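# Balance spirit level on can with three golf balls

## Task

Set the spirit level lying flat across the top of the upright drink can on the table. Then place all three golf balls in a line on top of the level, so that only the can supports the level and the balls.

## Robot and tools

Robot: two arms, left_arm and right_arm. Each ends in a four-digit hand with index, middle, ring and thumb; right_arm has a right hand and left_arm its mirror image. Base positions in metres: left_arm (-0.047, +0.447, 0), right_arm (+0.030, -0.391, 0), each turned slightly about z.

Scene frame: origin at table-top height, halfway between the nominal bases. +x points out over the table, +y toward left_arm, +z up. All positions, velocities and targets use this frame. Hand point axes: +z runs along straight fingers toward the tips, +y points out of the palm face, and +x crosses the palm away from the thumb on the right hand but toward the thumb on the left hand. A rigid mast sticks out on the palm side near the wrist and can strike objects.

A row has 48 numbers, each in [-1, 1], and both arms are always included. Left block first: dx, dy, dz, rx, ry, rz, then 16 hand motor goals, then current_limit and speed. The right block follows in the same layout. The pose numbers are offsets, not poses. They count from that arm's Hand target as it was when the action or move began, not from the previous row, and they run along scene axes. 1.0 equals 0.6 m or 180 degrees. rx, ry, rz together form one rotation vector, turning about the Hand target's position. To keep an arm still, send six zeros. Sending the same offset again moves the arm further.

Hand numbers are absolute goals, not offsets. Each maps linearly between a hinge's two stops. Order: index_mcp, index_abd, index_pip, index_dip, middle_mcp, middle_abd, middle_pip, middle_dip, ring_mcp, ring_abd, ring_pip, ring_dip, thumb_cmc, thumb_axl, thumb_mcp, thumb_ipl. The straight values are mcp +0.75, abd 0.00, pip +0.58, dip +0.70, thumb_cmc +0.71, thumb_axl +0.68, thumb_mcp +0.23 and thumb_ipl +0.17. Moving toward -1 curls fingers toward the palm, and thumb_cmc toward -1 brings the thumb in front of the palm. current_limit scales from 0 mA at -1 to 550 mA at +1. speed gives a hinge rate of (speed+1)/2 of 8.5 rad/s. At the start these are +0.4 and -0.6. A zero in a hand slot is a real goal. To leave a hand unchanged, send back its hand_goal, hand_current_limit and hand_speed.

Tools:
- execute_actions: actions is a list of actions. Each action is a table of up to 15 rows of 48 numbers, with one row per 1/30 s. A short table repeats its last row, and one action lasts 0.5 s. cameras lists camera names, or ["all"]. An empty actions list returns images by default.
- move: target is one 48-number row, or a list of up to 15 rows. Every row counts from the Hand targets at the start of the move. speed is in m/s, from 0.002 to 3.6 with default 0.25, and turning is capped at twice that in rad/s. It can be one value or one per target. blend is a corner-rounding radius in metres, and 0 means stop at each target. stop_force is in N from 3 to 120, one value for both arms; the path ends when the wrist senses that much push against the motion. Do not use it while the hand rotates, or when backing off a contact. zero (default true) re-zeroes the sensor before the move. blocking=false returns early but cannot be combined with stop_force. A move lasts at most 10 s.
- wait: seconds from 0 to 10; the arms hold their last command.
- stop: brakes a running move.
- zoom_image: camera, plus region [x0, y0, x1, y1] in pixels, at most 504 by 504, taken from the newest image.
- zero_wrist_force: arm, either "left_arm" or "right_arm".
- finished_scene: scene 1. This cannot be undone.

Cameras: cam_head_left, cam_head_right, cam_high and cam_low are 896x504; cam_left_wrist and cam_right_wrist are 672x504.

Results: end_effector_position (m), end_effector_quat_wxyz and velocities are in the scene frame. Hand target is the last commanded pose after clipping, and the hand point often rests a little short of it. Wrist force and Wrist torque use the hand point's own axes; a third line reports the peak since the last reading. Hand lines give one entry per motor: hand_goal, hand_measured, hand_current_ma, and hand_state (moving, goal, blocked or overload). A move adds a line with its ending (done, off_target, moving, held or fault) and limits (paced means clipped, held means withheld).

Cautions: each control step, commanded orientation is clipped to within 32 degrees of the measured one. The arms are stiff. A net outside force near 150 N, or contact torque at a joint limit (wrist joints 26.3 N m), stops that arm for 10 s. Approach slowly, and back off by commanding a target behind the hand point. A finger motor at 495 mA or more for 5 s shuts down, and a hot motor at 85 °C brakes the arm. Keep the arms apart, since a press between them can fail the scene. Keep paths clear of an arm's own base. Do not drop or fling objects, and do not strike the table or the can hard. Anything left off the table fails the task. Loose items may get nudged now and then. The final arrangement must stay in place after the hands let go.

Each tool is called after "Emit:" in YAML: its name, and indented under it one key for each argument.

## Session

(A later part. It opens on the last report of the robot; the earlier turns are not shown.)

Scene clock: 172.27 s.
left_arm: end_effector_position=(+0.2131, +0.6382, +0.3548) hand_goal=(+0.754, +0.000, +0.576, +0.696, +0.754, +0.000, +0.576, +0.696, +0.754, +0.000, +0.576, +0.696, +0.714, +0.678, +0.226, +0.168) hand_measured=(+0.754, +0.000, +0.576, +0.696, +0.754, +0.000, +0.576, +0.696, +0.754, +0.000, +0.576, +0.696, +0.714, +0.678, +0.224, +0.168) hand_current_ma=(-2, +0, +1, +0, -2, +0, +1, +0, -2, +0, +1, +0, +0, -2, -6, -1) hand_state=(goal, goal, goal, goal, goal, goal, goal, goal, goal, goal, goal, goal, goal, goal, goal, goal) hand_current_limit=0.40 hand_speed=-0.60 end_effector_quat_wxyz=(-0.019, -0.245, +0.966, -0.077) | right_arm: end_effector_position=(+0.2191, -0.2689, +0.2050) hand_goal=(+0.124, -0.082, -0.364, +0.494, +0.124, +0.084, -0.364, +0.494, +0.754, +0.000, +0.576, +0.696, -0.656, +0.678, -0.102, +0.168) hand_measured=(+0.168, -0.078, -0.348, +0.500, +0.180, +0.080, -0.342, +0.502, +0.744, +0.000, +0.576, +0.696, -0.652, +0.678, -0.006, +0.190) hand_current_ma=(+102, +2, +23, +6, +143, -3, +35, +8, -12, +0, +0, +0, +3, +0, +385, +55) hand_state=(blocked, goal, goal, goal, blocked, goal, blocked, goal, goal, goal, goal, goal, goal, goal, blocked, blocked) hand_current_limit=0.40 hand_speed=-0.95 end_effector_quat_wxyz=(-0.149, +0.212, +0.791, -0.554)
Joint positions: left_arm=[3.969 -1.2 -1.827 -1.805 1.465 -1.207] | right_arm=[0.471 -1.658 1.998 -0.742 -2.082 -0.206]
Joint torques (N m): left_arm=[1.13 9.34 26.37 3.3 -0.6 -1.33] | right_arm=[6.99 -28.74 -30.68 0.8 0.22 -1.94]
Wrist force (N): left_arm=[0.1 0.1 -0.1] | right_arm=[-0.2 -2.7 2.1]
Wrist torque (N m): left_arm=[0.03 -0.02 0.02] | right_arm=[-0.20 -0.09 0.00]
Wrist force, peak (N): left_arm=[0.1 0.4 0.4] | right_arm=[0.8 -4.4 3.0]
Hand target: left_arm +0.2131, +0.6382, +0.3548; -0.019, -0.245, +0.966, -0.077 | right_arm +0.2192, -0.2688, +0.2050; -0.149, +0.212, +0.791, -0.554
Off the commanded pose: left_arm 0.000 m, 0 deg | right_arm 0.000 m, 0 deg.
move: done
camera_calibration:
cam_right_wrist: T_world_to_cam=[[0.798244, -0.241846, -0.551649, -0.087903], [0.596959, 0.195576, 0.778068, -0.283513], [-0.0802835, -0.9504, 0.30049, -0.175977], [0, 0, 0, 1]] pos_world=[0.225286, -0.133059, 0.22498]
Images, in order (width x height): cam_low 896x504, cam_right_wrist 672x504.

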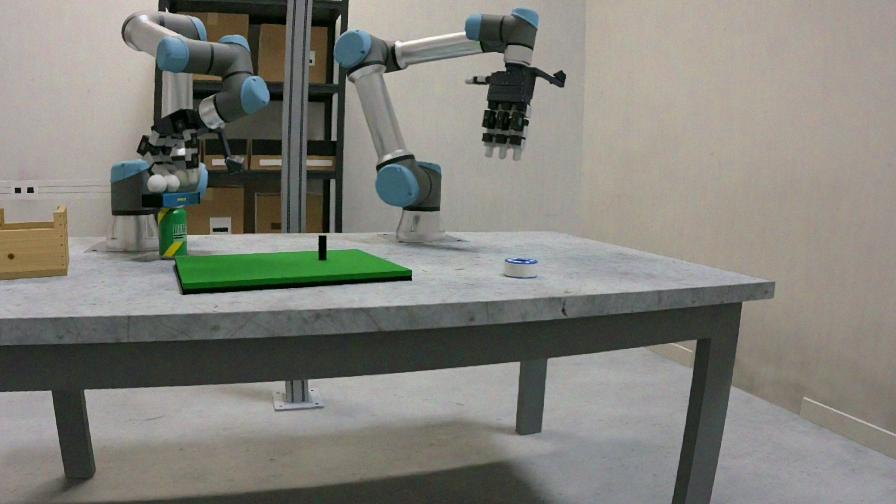

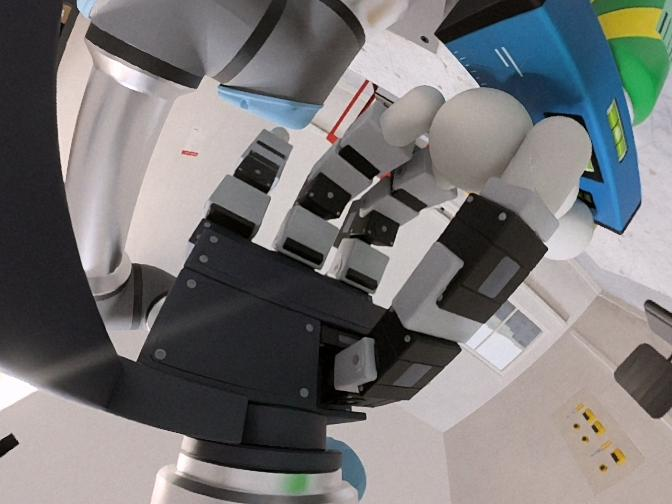

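Emit:
move:
  target: [0,0,0,0,0,0,0.754,0,0.576,0.696,0.754,0,0.576,0.696,0.754,0,0.576,0.696,0.714,0.678,0.226,0.168,0.4,-0.6, 0,0,-0.0193,0,0,0,0.1233,-0.083,-0.364,0.494,0.1233,0.083,-0.364,0.494,0.754,0,0.576,0.696,-0.656,0.678,-0.1011,0.168,0.4,-0.95]
  speed: 0.02
  cameras: ["cam_right_wrist","cam_low","cam_head_right"]

Emit:
zoom_image:
  camera: "cam_low"
  region: [100, 140, 240, 260]

Emit:
zoom_image:
  camera: "cam_right_wrist"
  region: [352, 0, 672, 240]

Scene clock: 173.73 s.
left_arm: end_effector_position=(+0.2131, +0.6382, +0.3548) hand_goal=(+0.754, +0.000, +0.576, +0.696, +0.754, +0.000, +0.576, +0.696, +0.754, +0.000, +0.576, +0.696, +0.714, +0.678, +0.226, +0.168) hand_measured=(+0.754, +0.000, +0.576, +0.696, +0.754, +0.000, +0.576, +0.696, +0.754, +0.000, +0.576, +0.696, +0.714, +0.678, +0.224, +0.168) hand_current_ma=(-2, +0, +1, +0, -2, +0, +1, +0, -2, +0, +1, +0, +0, -2, -6, -1) hand_state=(goal, goal, goal, goal, goal, goal, goal, goal, goal, goal, goal, goal, goal, goal, goal, goal) hand_current_limit=0.40 hand_speed=-0.60 end_effector_quat_wxyz=(-0.019, -0.245, +0.966, -0.077) | right_arm: end_effector_position=(+0.2191, -0.2689, +0.1933) hand_goal=(+0.124, -0.082, -0.364, +0.494, +0.124, +0.084, -0.364, +0.494, +0.754, +0.000, +0.576, +0.696, -0.656, +0.678, -0.102, +0.168) hand_measured=(+0.168, -0.078, -0.348, +0.500, +0.180, +0.080, -0.342, +0.502, +0.744, +0.000, +0.576, +0.696, -0.652, +0.678, -0.006, +0.190) hand_current_ma=(+102, +2, +23, +6, +143, -3, +35, +8, -12, +0, +0, +0, +3, +0, +385, +55) hand_state=(blocked, goal, goal, goal, blocked, goal, blocked, goal, goal, goal, goal, goal, goal, goal, blocked, blocked) hand_current_limit=0.40 hand_speed=-0.95 end_effector_quat_wxyz=(-0.149, +0.212, +0.791, -0.554)
Joint positions: left_arm=[3.969 -1.2 -1.827 -1.805 1.465 -1.207] | right_arm=[0.471 -1.647 2.02 -0.775 -2.082 -0.206]
Joint torques (N m): left_arm=[0.96 9.58 26.49 3.32 -0.63 -1.41] | right_arm=[4.1 -18.71 -29.2 2.28 0.32 -0.78]
Wrist force (N): left_arm=[0.0 0.2 0.1] | right_arm=[0.0 -2.6 2.1]
Wrist torque (N m): left_arm=[0.01 0.01 0.00] | right_arm=[-0.19 -0.11 0.02]
Wrist force, peak (N): left_arm=[0.1 0.3 0.3] | right_arm=[0.1 -2.9 2.3]
Hand target: left_arm +0.2131, +0.6382, +0.3548; -0.019, -0.245, +0.966, -0.077 | right_arm +0.2192, -0.2688, +0.1934; -0.149, +0.212, +0.791, -0.554
Off the commanded pose: left_arm 0.000 m, 0 deg | right_arm 0.000 m, 0 deg.
move: done
camera_calibration:
cam_right_wrist: T_world_to_cam=[[0.798317, -0.241749, -0.551586, -0.0943744], [0.596863, 0.19551, 0.778158, -0.274416], [-0.0802785, -0.950438, 0.30037, -0.172441], [0, 0, 0, 1]] pos_world=[0.225286, -0.133059, 0.213279]
Images, in order (width x height): cam_head_right 896x504, cam_low 896x504, cam_right_wrist 672x504.

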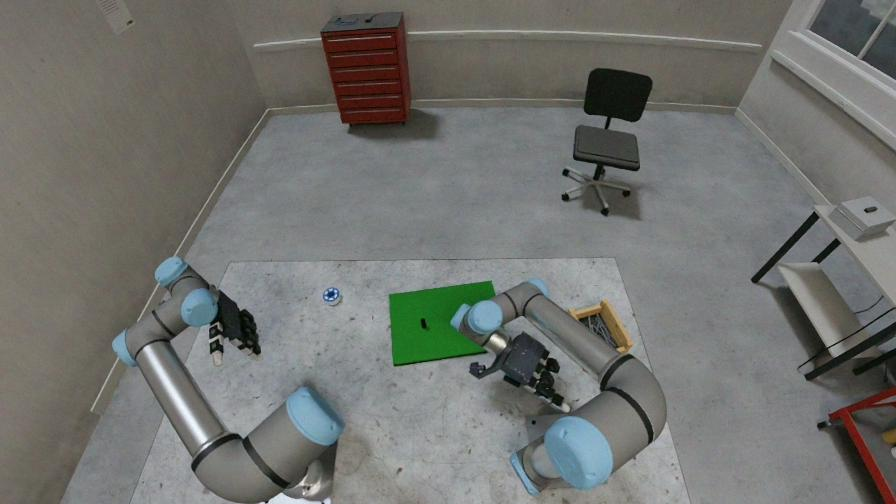

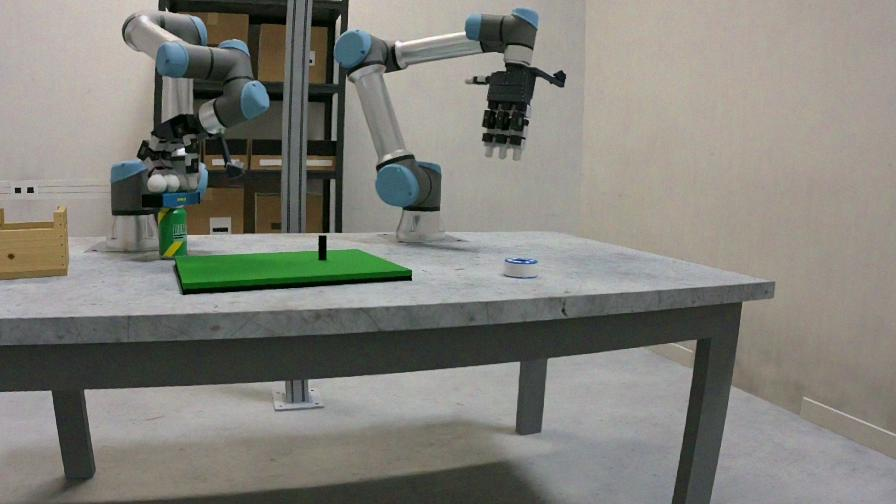

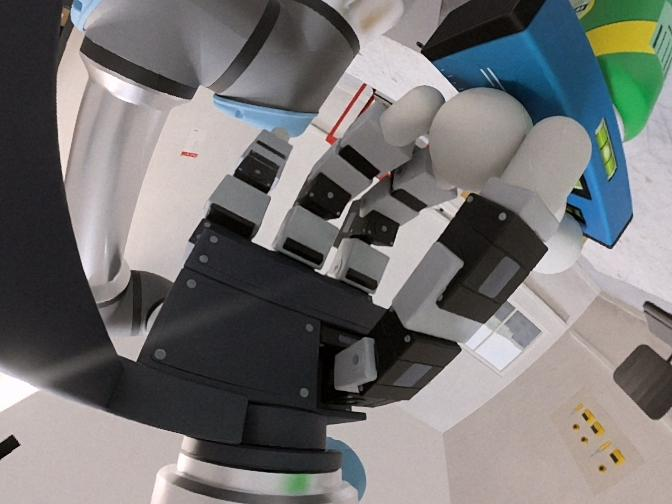

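Scaled by 3.600.

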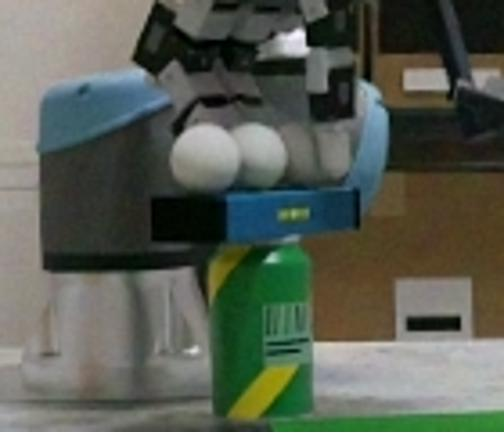

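Scaled by 1.575 from the camera's 672x504 image, which has a finer 960x720 frame.

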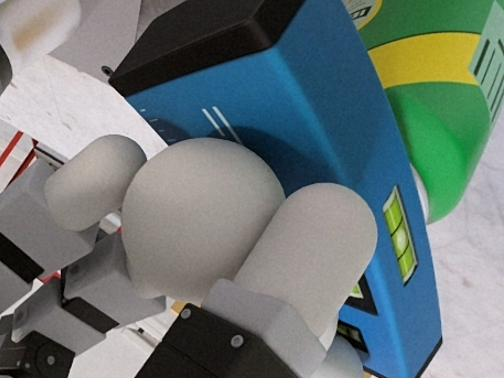

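Emit:
execute_actions:
  actions:
    - [[0,0,0,0,0,0,0.754,0,0.576,0.696,0.754,0,0.576,0.696,0.754,0,0.576,0.696,0.714,0.678,0.226,0.168,0.4,-0.6, 0,0,-0.0006,0,0,0,0.139,-0.083,-0.364,0.494,0.139,0.083,-0.364,0.494,0.754,0,0.576,0.696,-0.656,0.678,-0.0778,0.168,0.4,-0.97]]
    - [[0,0,0,0,0,0,0.754,0,0.576,0.696,0.754,0,0.576,0.696,0.754,0,0.576,0.696,0.714,0.678,0.226,0.168,0.4,-0.6, 0,0,0,0,0,0,0.155,-0.083,-0.364,0.494,0.155,0.083,-0.364,0.494,0.754,0,0.576,0.696,-0.656,0.678,-0.0545,0.168,0.4,-0.97]]
    - [[0,0,0,0,0,0,0.754,0,0.576,0.696,0.754,0,0.576,0.696,0.754,0,0.576,0.696,0.714,0.678,0.226,0.168,0.4,-0.6, 0,0,0,0,0,0,0.170,-0.083,-0.364,0.494,0.170,0.083,-0.364,0.494,0.754,0,0.576,0.696,-0.656,0.678,-0.0312,0.168,0.4,-0.97]]
  cameras: ["cam_right_wrist"]

Emit:
zoom_image:
  camera: "cam_right_wrist"
  region: [352, 0, 672, 240]

Scene clock: 175.93 s.
left_arm: end_effector_position=(+0.2131, +0.6382, +0.3548) hand_goal=(+0.754, +0.000, +0.576, +0.696, +0.754, +0.000, +0.576, +0.696, +0.754, +0.000, +0.576, +0.696, +0.714, +0.678, +0.226, +0.168) hand_measured=(+0.754, +0.000, +0.576, +0.696, +0.754, +0.000, +0.576, +0.696, +0.754, +0.000, +0.576, +0.696, +0.714, +0.678, +0.224, +0.168) hand_current_ma=(-2, +0, +1, +0, -2, +0, +1, +0, -2, +0, +1, +0, +0, -2, -6, -1) hand_state=(goal, goal, goal, goal, goal, goal, goal, goal, goal, goal, goal, goal, goal, goal, goal, goal) hand_current_limit=0.40 hand_speed=-0.60 end_effector_quat_wxyz=(-0.019, -0.245, +0.966, -0.077) | right_arm: end_effector_position=(+0.2192, -0.2688, +0.1931) hand_goal=(+0.170, -0.082, -0.364, +0.494, +0.170, +0.084, -0.364, +0.494, +0.754, +0.000, +0.576, +0.696, -0.656, +0.678, -0.032, +0.168) hand_measured=(+0.176, -0.078, -0.348, +0.500, +0.186, +0.080, -0.342, +0.502, +0.744, +0.000, +0.576, +0.696, -0.650, +0.678, -0.006, +0.190) hand_current_ma=(+6, +2, +23, +6, +23, -3, +35, +8, -12, +0, +0, +0, +5, +0, +63, +55) hand_state=(goal, goal, goal, goal, goal, goal, blocked, goal, goal, goal, goal, goal, goal, goal, blocked, blocked) hand_current_limit=0.40 hand_speed=-0.97 end_effector_quat_wxyz=(-0.149, +0.212, +0.791, -0.554)
Joint positions: left_arm=[3.969 -1.2 -1.827 -1.805 1.465 -1.207] | right_arm=[0.471 -1.647 2.02 -0.776 -2.082 -0.206]
Joint torques (N m): left_arm=[1.04 9.32 26.75 3.38 -0.61 -1.4] | right_arm=[-2.4 -3.63 -6.86 0.8 -0.35 0.53]
Wrist force (N): left_arm=[0.0 0.2 0.2] | right_arm=[0.1 -2.8 2.2]
Wrist torque (N m): left_arm=[0.02 0.00 0.00] | right_arm=[-0.22 -0.12 0.02]
Wrist force, peak (N): left_arm=[0.3 0.5 0.3] | right_arm=[0.0 -2.9 2.2]
Hand target: left_arm +0.2131, +0.6382, +0.3548; -0.019, -0.245, +0.966, -0.077 | right_arm +0.2192, -0.2688, +0.1931; -0.149, +0.212, +0.791, -0.554
Off the commanded pose: left_arm 0.000 m, 0 deg | right_arm 0.000 m, 0 deg.
camera_calibration:
cam_right_wrist: T_world_to_cam=[[0.798381, -0.241751, -0.551493, -0.0945194], [0.596764, 0.195406, 0.778261, -0.274273], [-0.0803803, -0.950459, 0.300277, -0.172341], [0, 0, 0, 1]] pos_world=[0.225286, -0.133059, 0.213079]
Images, in order (width x height): cam_right_wrist 672x504.

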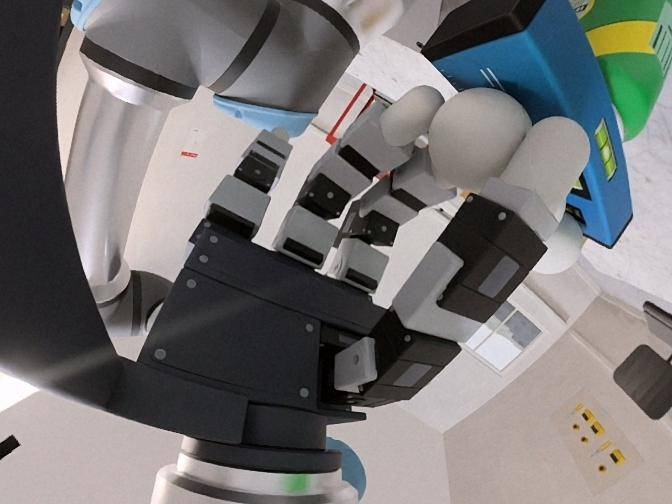

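Scaled by 1.575 from the camera's 672x504 image, which has a finer 960x720 frame.

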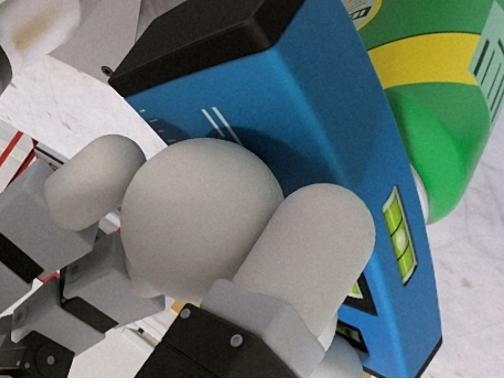

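Emit:
execute_actions:
  actions:
    - [[0,0,0,0,0,0,0.754,0,0.576,0.696,0.754,0,0.576,0.696,0.754,0,0.576,0.696,0.714,0.678,0.226,0.168,0.4,-0.6, 0,0,0,0,0,0,0.184,-0.083,-0.364,0.494,0.192,0.083,-0.364,0.494,0.754,0,0.576,0.696,-0.656,0.678,-0.008,0.168,0.4,-0.98]]
    - [[0,0,0,0,0,0,0.754,0,0.576,0.696,0.754,0,0.576,0.696,0.754,0,0.576,0.696,0.714,0.678,0.226,0.168,0.4,-0.6, 0,0,0,0,0,0,0.192,-0.083,-0.364,0.494,0.202,0.083,-0.364,0.494,0.754,0,0.576,0.696,-0.656,0.678,0.002,0.168,0.4,-0.99]]
  cameras: ["cam_right_wrist"]

Emit:
zoom_image:
  camera: "cam_right_wrist"
  region: [352, 0, 672, 240]

Scene clock: 177.60 s.
left_arm: end_effector_position=(+0.2131, +0.6382, +0.3548) hand_goal=(+0.754, +0.000, +0.576, +0.696, +0.754, +0.000, +0.576, +0.696, +0.754, +0.000, +0.576, +0.696, +0.714, +0.678, +0.226, +0.168) hand_measured=(+0.754, +0.000, +0.576, +0.696, +0.754, +0.000, +0.576, +0.696, +0.754, +0.000, +0.576, +0.696, +0.714, +0.678, +0.224, +0.168) hand_current_ma=(-2, +0, +1, +0, -2, +0, +1, +0, -2, +0, +1, +0, +0, -2, -6, -1) hand_state=(goal, goal, goal, goal, goal, goal, goal, goal, goal, goal, goal, goal, goal, goal, goal, goal) hand_current_limit=0.40 hand_speed=-0.60 end_effector_quat_wxyz=(-0.019, -0.245, +0.966, -0.077) | right_arm: end_effector_position=(+0.2192, -0.2688, +0.1931) hand_goal=(+0.192, -0.082, -0.364, +0.494, +0.202, +0.084, -0.364, +0.494, +0.754, +0.000, +0.576, +0.696, -0.656, +0.678, +0.002, +0.168) hand_measured=(+0.188, -0.078, -0.358, +0.498, +0.198, +0.080, -0.354, +0.500, +0.744, +0.000, +0.576, +0.696, -0.650, +0.678, +0.002, +0.172) hand_current_ma=(-5, +2, +7, +3, -3, -3, +14, +6, -12, +0, +0, +0, +5, +0, +0, +7) hand_state=(goal, goal, goal, goal, goal, goal, goal, goal, goal, goal, goal, goal, goal, goal, goal, goal) hand_current_limit=0.40 hand_speed=-0.99 end_effector_quat_wxyz=(-0.149, +0.212, +0.791, -0.554)
Joint positions: left_arm=[3.969 -1.2 -1.827 -1.805 1.465 -1.207] | right_arm=[0.471 -1.647 2.02 -0.776 -2.082 -0.206]
Joint torques (N m): left_arm=[0.99 9.66 26.82 3.32 -0.67 -1.46] | right_arm=[-7.13 -3.91 -6.52 1.49 -0.73 1.43]
Wrist force (N): left_arm=[0.0 0.4 0.2] | right_arm=[0.0 -2.9 2.1]
Wrist torque (N m): left_arm=[0.05 0.00 -0.01] | right_arm=[-0.22 -0.10 0.01]
Wrist force, peak (N): left_arm=[0.3 0.4 0.3] | right_arm=[0.1 -2.9 2.2]
Hand target: left_arm +0.2131, +0.6382, +0.3548; -0.019, -0.245, +0.966, -0.077 | right_arm +0.2192, -0.2688, +0.1931; -0.149, +0.212, +0.791, -0.554
Off the commanded pose: left_arm 0.000 m, 0 deg | right_arm 0.000 m, 0 deg.
camera_calibration:
cam_right_wrist: T_world_to_cam=[[0.798381, -0.241751, -0.551493, -0.0945194], [0.596764, 0.195406, 0.778261, -0.274273], [-0.0803803, -0.950459, 0.300277, -0.172341], [0, 0, 0, 1]] pos_world=[0.225286, -0.133059, 0.213079]
Images, in order (width x height): cam_right_wrist 672x504.

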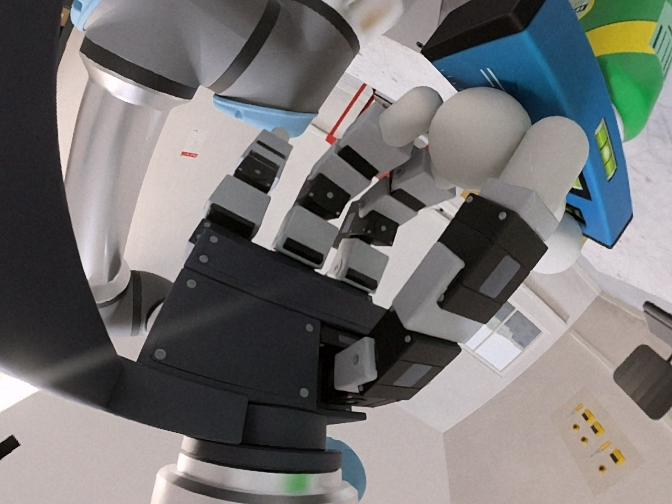

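Scaled by 1.575 from the camera's 672x504 image, which has a finer 960x720 frame.

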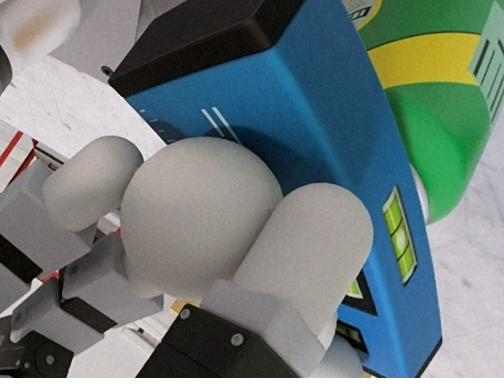

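Emit:
execute_actions:
  actions:
    - [[0,0,0,0,0,0,0.754,0,0.576,0.696,0.754,0,0.576,0.696,0.754,0,0.576,0.696,0.714,0.678,0.226,0.168,0.4,-0.6, 0,0,0,0,0,0,0.203,-0.083,-0.364,0.494,0.213,0.083,-0.364,0.494,0.754,0,0.576,0.696,-0.656,0.678,0.014,0.168,0.4,-0.99]]
  cameras: ["cam_right_wrist"]

Emit:
zoom_image:
  camera: "cam_right_wrist"
  region: [352, 0, 672, 240]

Emit:
execute_actions:
  actions:
    - [[0,0,0,0,0,0,0.754,0,0.576,0.696,0.754,0,0.576,0.696,0.754,0,0.576,0.696,0.714,0.678,0.226,0.168,0.4,-0.6, 0,0,0,0,0,0,0.220,-0.083,-0.364,0.494,0.230,0.083,-0.364,0.494,0.754,0,0.576,0.696,-0.656,0.678,0.030,0.168,0.4,-0.98]]
  cameras: ["cam_right_wrist"]

Emit:
zoom_image:
  camera: "cam_right_wrist"
  region: [352, 0, 672, 240]

Scene clock: 178.80 s.
left_arm: end_effector_position=(+0.2131, +0.6382, +0.3548) hand_goal=(+0.754, +0.000, +0.576, +0.696, +0.754, +0.000, +0.576, +0.696, +0.754, +0.000, +0.576, +0.696, +0.714, +0.678, +0.226, +0.168) hand_measured=(+0.754, +0.000, +0.576, +0.696, +0.754, +0.000, +0.576, +0.696, +0.754, +0.000, +0.576, +0.696, +0.714, +0.678, +0.224, +0.168) hand_current_ma=(-2, +0, +1, +0, -2, +0, +1, +0, -2, +0, +1, +0, +0, -2, -6, -1) hand_state=(goal, goal, goal, goal, goal, goal, goal, goal, goal, goal, goal, goal, goal, goal, goal, goal) hand_current_limit=0.40 hand_speed=-0.60 end_effector_quat_wxyz=(-0.019, -0.245, +0.966, -0.077) | right_arm: end_effector_position=(+0.2192, -0.2688, +0.1931) hand_goal=(+0.204, -0.082, -0.364, +0.494, +0.214, +0.084, -0.364, +0.494, +0.754, +0.000, +0.576, +0.696, -0.656, +0.678, +0.014, +0.168) hand_measured=(+0.194, -0.078, -0.360, +0.496, +0.204, +0.080, -0.358, +0.498, +0.744, +0.000, +0.576, +0.696, -0.652, +0.678, +0.012, +0.170) hand_current_ma=(-12, +2, +4, +2, -13, -2, +6, +3, -12, +0, +0, +0, +3, +0, -2, +2) hand_state=(goal, goal, goal, goal, goal, goal, goal, goal, goal, goal, goal, goal, goal, goal, goal, goal) hand_current_limit=0.40 hand_speed=-0.99 end_effector_quat_wxyz=(-0.149, +0.212, +0.791, -0.554)
Joint positions: left_arm=[3.969 -1.2 -1.827 -1.805 1.465 -1.207] | right_arm=[0.471 -1.647 2.02 -0.776 -2.082 -0.206]
Joint torques (N m): left_arm=[1.38 9.78 26.17 3.33 -0.58 -1.48] | right_arm=[-8.04 -3.73 -6.58 1.61 -1.08 2.14]
Wrist force (N): left_arm=[0.0 0.3 0.1] | right_arm=[-0.2 -3.2 2.1]
Wrist torque (N m): left_arm=[0.04 0.00 0.00] | right_arm=[-0.25 -0.09 0.00]
Wrist force, peak (N): left_arm=[-0.1 0.4 0.3] | right_arm=[0.0 -3.4 2.0]
Hand target: left_arm +0.2131, +0.6382, +0.3548; -0.019, -0.245, +0.966, -0.077 | right_arm +0.2192, -0.2688, +0.1931; -0.149, +0.212, +0.791, -0.554
Off the commanded pose: left_arm 0.000 m, 0 deg | right_arm 0.000 m, 0 deg.
camera_calibration:
cam_right_wrist: T_world_to_cam=[[0.798381, -0.241751, -0.551493, -0.0945194], [0.596764, 0.195406, 0.778261, -0.274273], [-0.0803803, -0.950459, 0.300277, -0.172341], [0, 0, 0, 1]] pos_world=[0.225286, -0.133059, 0.213079]
Images, in order (width x height): cam_right_wrist 672x504.

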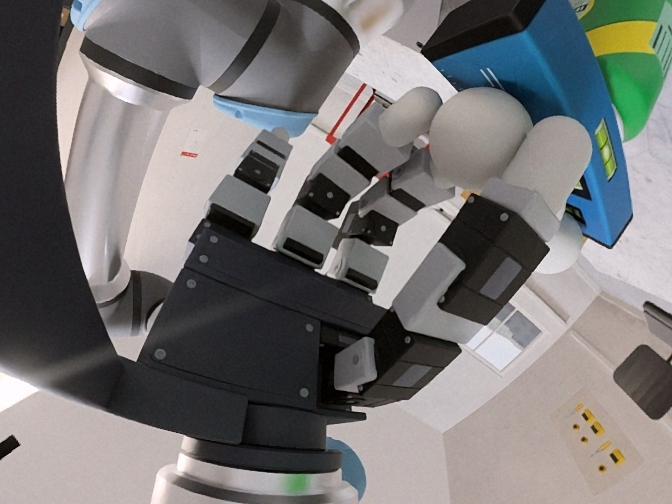

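Scaled by 1.575 from the camera's 672x504 image, which has a finer 960x720 frame.

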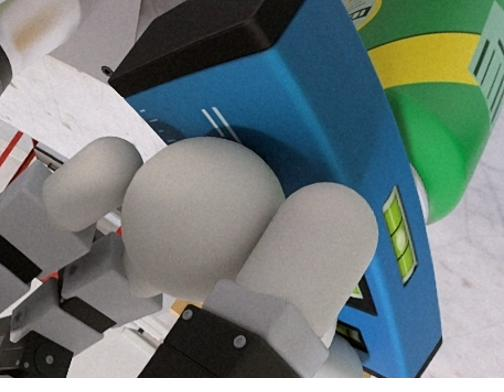

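Scene clock: 179.50 s.
left_arm: end_effector_position=(+0.2131, +0.6382, +0.3548) hand_goal=(+0.754, +0.000, +0.576, +0.696, +0.754, +0.000, +0.576, +0.696, +0.754, +0.000, +0.576, +0.696, +0.714, +0.678, +0.226, +0.168) hand_measured=(+0.754, +0.000, +0.576, +0.696, +0.754, +0.000, +0.576, +0.696, +0.754, +0.000, +0.576, +0.696, +0.714, +0.678, +0.224, +0.168) hand_current_ma=(-2, +0, +1, +0, -2, +0, +1, +0, -2, +0, +1, +0, +0, -2, -6, -1) hand_state=(goal, goal, goal, goal, goal, goal, goal, goal, goal, goal, goal, goal, goal, goal, goal, goal) hand_current_limit=0.40 hand_speed=-0.60 end_effector_quat_wxyz=(-0.019, -0.245, +0.966, -0.077) | right_arm: end_effector_position=(+0.2192, -0.2688, +0.1931) hand_goal=(+0.220, -0.082, -0.364, +0.494, +0.230, +0.084, -0.364, +0.494, +0.754, +0.000, +0.576, +0.696, -0.656, +0.678, +0.030, +0.168) hand_measured=(+0.210, -0.078, -0.360, +0.496, +0.220, +0.080, -0.358, +0.498, +0.744, +0.000, +0.576, +0.696, -0.652, +0.678, +0.028, +0.170) hand_current_ma=(-12, +2, +4, +2, -13, -2, +5, +2, -12, +0, +0, +0, +3, +0, -2, +2) hand_state=(goal, goal, goal, goal, goal, goal, goal, goal, goal, goal, goal, goal, goal, goal, goal, goal) hand_current_limit=0.40 hand_speed=-0.98 end_effector_quat_wxyz=(-0.149, +0.212, +0.791, -0.554)
Joint positions: left_arm=[3.969 -1.2 -1.827 -1.805 1.465 -1.207] | right_arm=[0.471 -1.647 2.02 -0.776 -2.082 -0.206]
Joint torques (N m): left_arm=[1.38 9.32 26.56 3.33 -0.68 -1.5] | right_arm=[-8.4 -4.21 -7.22 1.57 -1.43 2.06]
Wrist force (N): left_arm=[0.0 0.1 0.0] | right_arm=[0.0 -3.2 1.9]
Wrist torque (N m): left_arm=[0.02 0.00 0.00] | right_arm=[-0.23 -0.11 0.02]
Wrist force, peak (N): left_arm=[0.2 0.2 0.3] | right_arm=[0.0 -3.4 2.0]
Hand target: left_arm +0.2131, +0.6382, +0.3548; -0.019, -0.245, +0.966, -0.077 | right_arm +0.2192, -0.2688, +0.1931; -0.149, +0.212, +0.791, -0.554
Off the commanded pose: left_arm 0.000 m, 0 deg | right_arm 0.000 m, 0 deg.
camera_calibration:
cam_right_wrist: T_world_to_cam=[[0.798381, -0.241751, -0.551493, -0.0945194], [0.596764, 0.195406, 0.778261, -0.274273], [-0.0803803, -0.950459, 0.300277, -0.172341], [0, 0, 0, 1]] pos_world=[0.225286, -0.133059, 0.213079]
Images, in order (width x height): cam_right_wrist 672x504.

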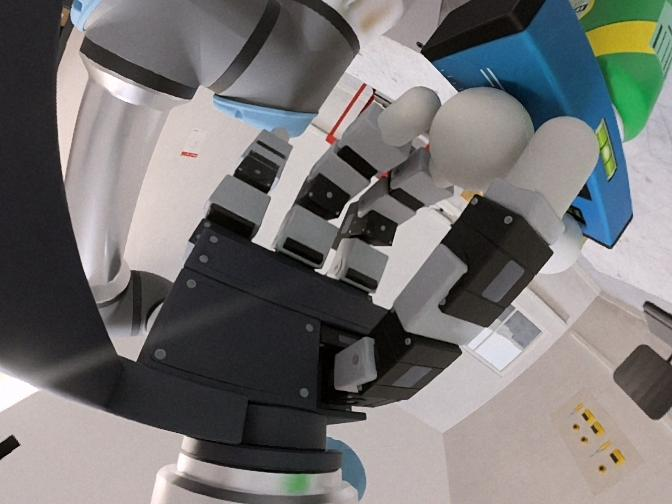

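Scaled by 1.575 from the camera's 672x504 image, which has a finer 960x720 frame.

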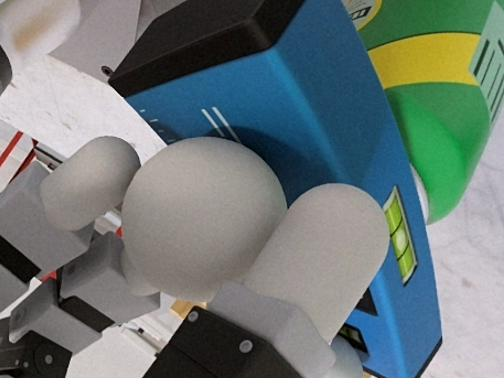

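Ball is stationary. Open fully, then lift.

Emit:
execute_actions:
  actions:
    - [[0,0,0,0,0,0,0.754,0,0.576,0.696,0.754,0,0.576,0.696,0.754,0,0.576,0.696,0.714,0.678,0.226,0.168,0.4,-0.6, 0,0,0,0,0,0,0.340,-0.083,-0.364,0.494,0.345,0.083,-0.364,0.494,0.754,0,0.576,0.696,-0.656,0.678,0.0885,0.168,0.4,-0.95]]
    - [[0,0,0,0,0,0,0.754,0,0.576,0.696,0.754,0,0.576,0.696,0.754,0,0.576,0.696,0.714,0.678,0.226,0.168,0.4,-0.6, 0,0,0,0,0,0,0.452,-0.083,-0.364,0.494,0.452,0.083,-0.364,0.494,0.754,0,0.576,0.696,-0.656,0.678,0.1685,0.168,0.4,-0.93]]
  cameras: ["cam_right_wrist"]

Emit:
zoom_image:
  camera: "cam_right_wrist"
  region: [352, 0, 672, 240]

Scene clock: 181.27 s.
left_arm: end_effector_position=(+0.2131, +0.6382, +0.3548) hand_goal=(+0.754, +0.000, +0.576, +0.696, +0.754, +0.000, +0.576, +0.696, +0.754, +0.000, +0.576, +0.696, +0.714, +0.678, +0.226, +0.168) hand_measured=(+0.754, +0.000, +0.576, +0.696, +0.754, +0.000, +0.576, +0.696, +0.754, +0.000, +0.576, +0.696, +0.714, +0.678, +0.224, +0.168) hand_current_ma=(-2, +0, +1, +0, -2, +0, +1, +0, -2, +0, +1, +0, +0, -2, -6, -1) hand_state=(goal, goal, goal, goal, goal, goal, goal, goal, goal, goal, goal, goal, goal, goal, goal, goal) hand_current_limit=0.40 hand_speed=-0.60 end_effector_quat_wxyz=(-0.019, -0.245, +0.966, -0.077) | right_arm: end_effector_position=(+0.2192, -0.2688, +0.1931) hand_goal=(+0.452, -0.082, -0.364, +0.494, +0.452, +0.084, -0.364, +0.494, +0.754, +0.000, +0.576, +0.696, -0.656, +0.678, +0.168, +0.168) hand_measured=(+0.438, -0.078, -0.360, +0.496, +0.438, +0.080, -0.360, +0.498, +0.744, +0.000, +0.576, +0.696, -0.652, +0.678, +0.164, +0.170) hand_current_ma=(-20, +2, +3, +2, -21, -2, +4, +2, -12, +0, +0, +0, +3, +0, -5, +2) hand_state=(goal, goal, goal, goal, goal, goal, goal, goal, goal, goal, goal, goal, goal, goal, goal, goal) hand_current_limit=0.40 hand_speed=-0.93 end_effector_quat_wxyz=(-0.149, +0.212, +0.791, -0.554)
Joint positions: left_arm=[3.969 -1.2 -1.827 -1.805 1.465 -1.207] | right_arm=[0.471 -1.647 2.02 -0.776 -2.082 -0.206]
Joint torques (N m): left_arm=[1.06 9.21 26.78 3.34 -0.59 -1.53] | right_arm=[-7.45 -4.28 -7.58 1.49 -1.73 2.15]
Wrist force (N): left_arm=[0.0 0.1 0.4] | right_arm=[-0.1 -3.1 1.8]
Wrist torque (N m): left_arm=[-0.02 0.02 0.01] | right_arm=[-0.23 -0.10 0.01]
Wrist force, peak (N): left_arm=[0.0 0.5 0.3] | right_arm=[0.0 -3.5 2.0]
Hand target: left_arm +0.2131, +0.6382, +0.3548; -0.019, -0.245, +0.966, -0.077 | right_arm +0.2192, -0.2688, +0.1931; -0.149, +0.212, +0.791, -0.554
Off the commanded pose: left_arm 0.000 m, 0 deg | right_arm 0.000 m, 0 deg.
camera_calibration:
cam_right_wrist: T_world_to_cam=[[0.798381, -0.241751, -0.551493, -0.0945194], [0.596764, 0.195406, 0.778261, -0.274273], [-0.0803803, -0.950459, 0.300277, -0.172341], [0, 0, 0, 1]] pos_world=[0.225286, -0.133059, 0.213079]
Images, in order (width x height): cam_right_wrist 672x504.

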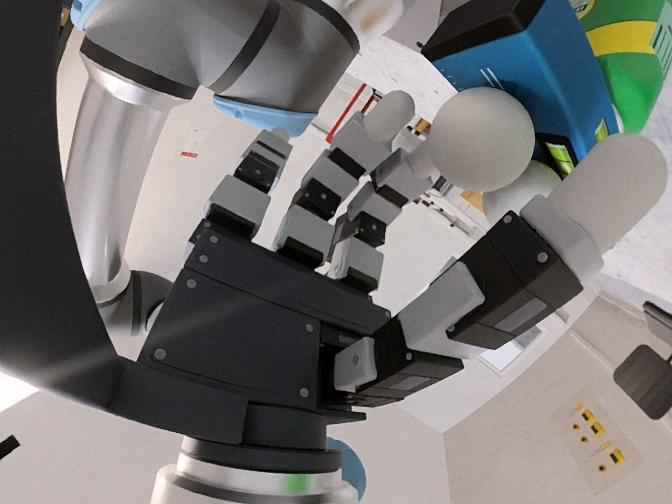

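Scaled by 1.575 from the camera's 672x504 image, which has a finer 960x720 frame.

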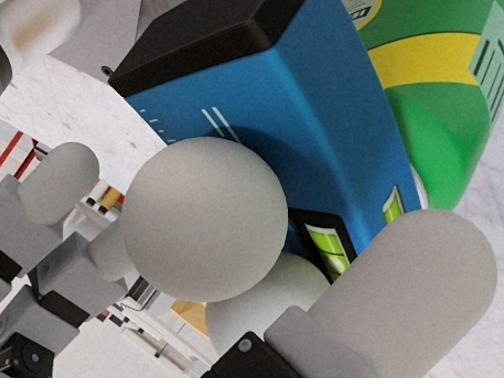

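Emit:
move:
  target: [0,0,0,0,0,0,0.754,0,0.576,0.696,0.754,0,0.576,0.696,0.754,0,0.576,0.696,0.714,0.678,0.226,0.168,0.4,-0.6, 0,0,0.22,0,0,0,0.452,-0.083,-0.364,0.494,0.452,0.083,-0.364,0.494,0.754,0,0.576,0.696,-0.656,0.678,0.1685,0.168,0.4,-0.93]
  speed: 0.12
  cameras: ["cam_right_wrist","cam_low","cam_high"]

Emit:
zoom_image:
  camera: "cam_low"
  region: [100, 140, 240, 260]

Emit:
zoom_image:
  camera: "cam_right_wrist"
  region: [300, 0, 672, 240]

Scene clock: 183.33 s.
left_arm: end_effector_position=(+0.2131, +0.6382, +0.3548) hand_goal=(+0.754, +0.000, +0.576, +0.696, +0.754, +0.000, +0.576, +0.696, +0.754, +0.000, +0.576, +0.696, +0.714, +0.678, +0.226, +0.168) hand_measured=(+0.754, +0.000, +0.576, +0.696, +0.754, +0.000, +0.576, +0.696, +0.754, +0.000, +0.576, +0.696, +0.714, +0.678, +0.224, +0.168) hand_current_ma=(-2, +0, +1, +0, -2, +0, +1, +0, -2, +0, +1, +0, +0, -2, -6, -1) hand_state=(goal, goal, goal, goal, goal, goal, goal, goal, goal, goal, goal, goal, goal, goal, goal, goal) hand_current_limit=0.40 hand_speed=-0.60 end_effector_quat_wxyz=(-0.019, -0.245, +0.966, -0.077) | right_arm: end_effector_position=(+0.2192, -0.2689, +0.3251) hand_goal=(+0.452, -0.082, -0.364, +0.494, +0.452, +0.084, -0.364, +0.494, +0.754, +0.000, +0.576, +0.696, -0.656, +0.678, +0.168, +0.168) hand_measured=(+0.440, -0.078, -0.360, +0.496, +0.438, +0.080, -0.360, +0.498, +0.744, +0.000, +0.576, +0.696, -0.652, +0.678, +0.164, +0.170) hand_current_ma=(-18, +2, +2, +2, -19, -2, +3, +2, -12, +0, +0, +0, +3, +0, -4, +2) hand_state=(goal, goal, goal, goal, goal, goal, goal, goal, goal, goal, goal, goal, goal, goal, goal, goal) hand_current_limit=0.40 hand_speed=-0.93 end_effector_quat_wxyz=(-0.149, +0.212, +0.791, -0.554)
Joint positions: left_arm=[3.969 -1.2 -1.827 -1.805 1.465 -1.207] | right_arm=[0.471 -1.711 1.732 -0.424 -2.082 -0.206]
Joint torques (N m): left_arm=[0.76 9.52 26.24 3.27 -0.54 -1.48] | right_arm=[0.84 -2.73 -16.99 1.35 0.31 2.53]
Wrist force (N): left_arm=[0.1 0.2 0.1] | right_arm=[-0.3 -3.7 2.0]
Wrist torque (N m): left_arm=[0.02 -0.01 0.01] | right_arm=[-0.32 -0.07 -0.01]
Wrist force, peak (N): left_arm=[0.4 0.3 0.3] | right_arm=[-0.1 -4.9 1.8]
Hand target: left_arm +0.2131, +0.6382, +0.3548; -0.019, -0.245, +0.966, -0.077 | right_arm +0.2192, -0.2688, +0.3251; -0.149, +0.212, +0.791, -0.554
Off the commanded pose: left_arm 0.000 m, 0 deg | right_arm 0.000 m, 0 deg.
move: done
camera_calibration:
cam_right_wrist: T_world_to_cam=[[0.798532, -0.24165, -0.551318, -0.0218837], [0.596561, 0.195391, 0.77842, -0.377074], [-0.0803828, -0.950488, 0.300185, -0.211941], [0, 0, 0, 1]] pos_world=[0.225386, -0.133059, 0.345079]
Images, in order (width x height): cam_high 896x504, cam_low 896x504, cam_right_wrist 672x504.

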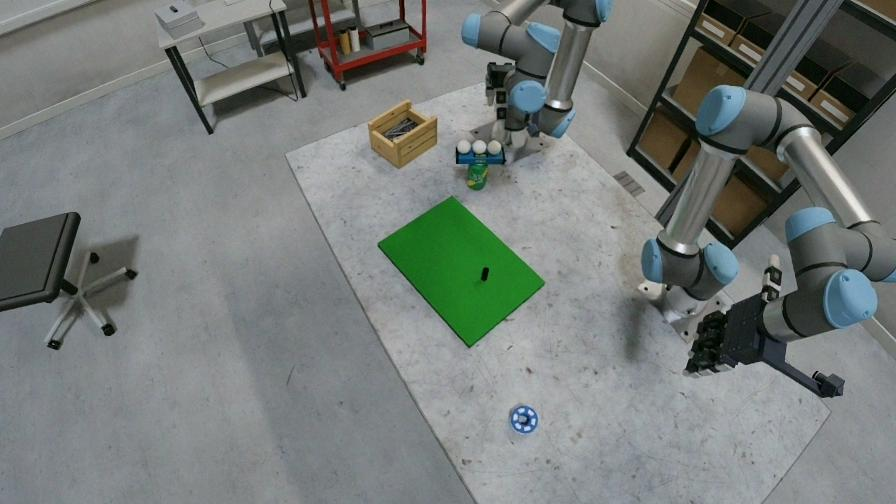

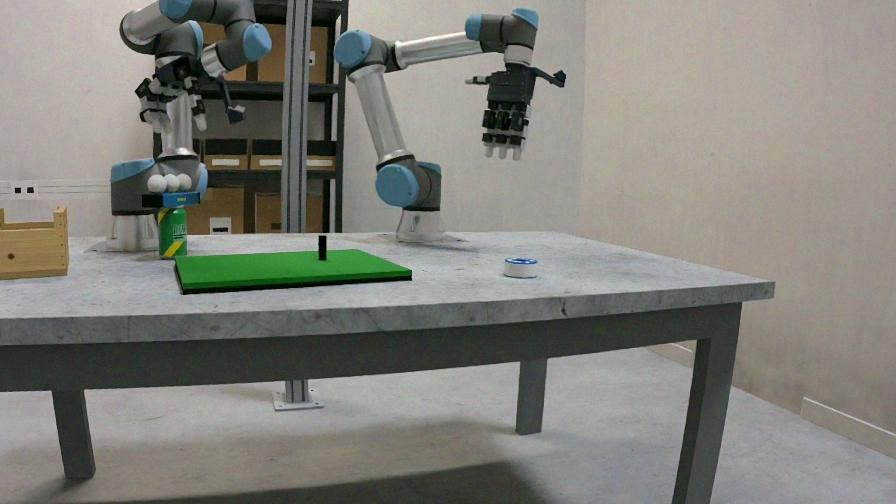

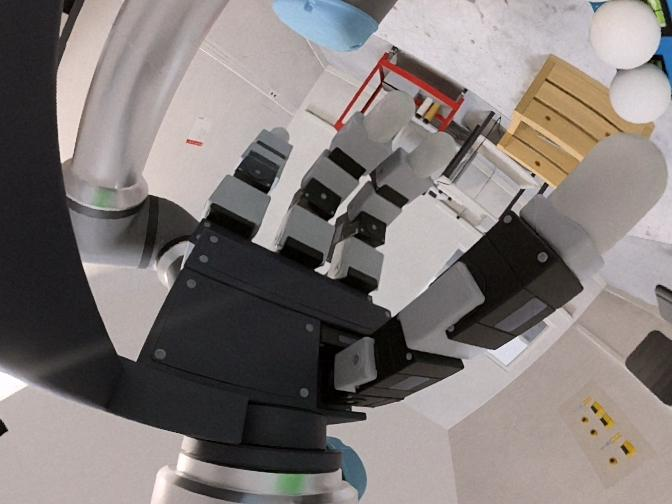

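Scaled by 3.600.

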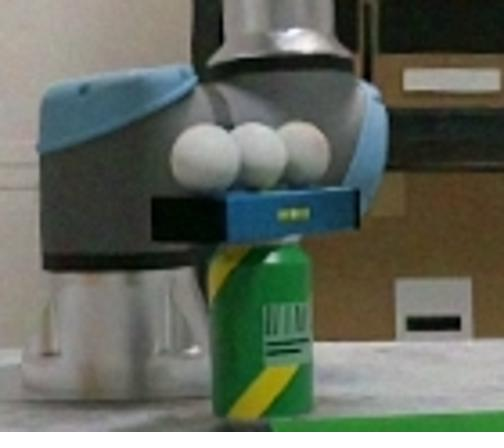

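Scaled by 1.355 from the camera's 672x504 image, which has a finer 960x720 frame.

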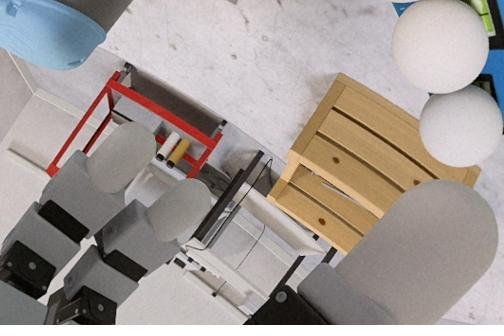

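Emit:
zoom_image:
  camera: "cam_high"
  region: [430, 120, 530, 200]

Scaled by 5.040.

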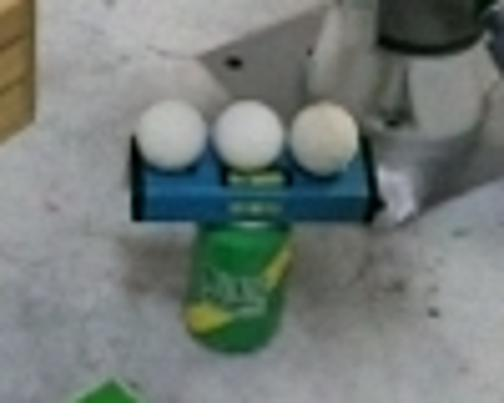

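All three balls rest in a row on the level, with the level on the can.

Emit:
finished_scene:

The scene is finished: the task was done.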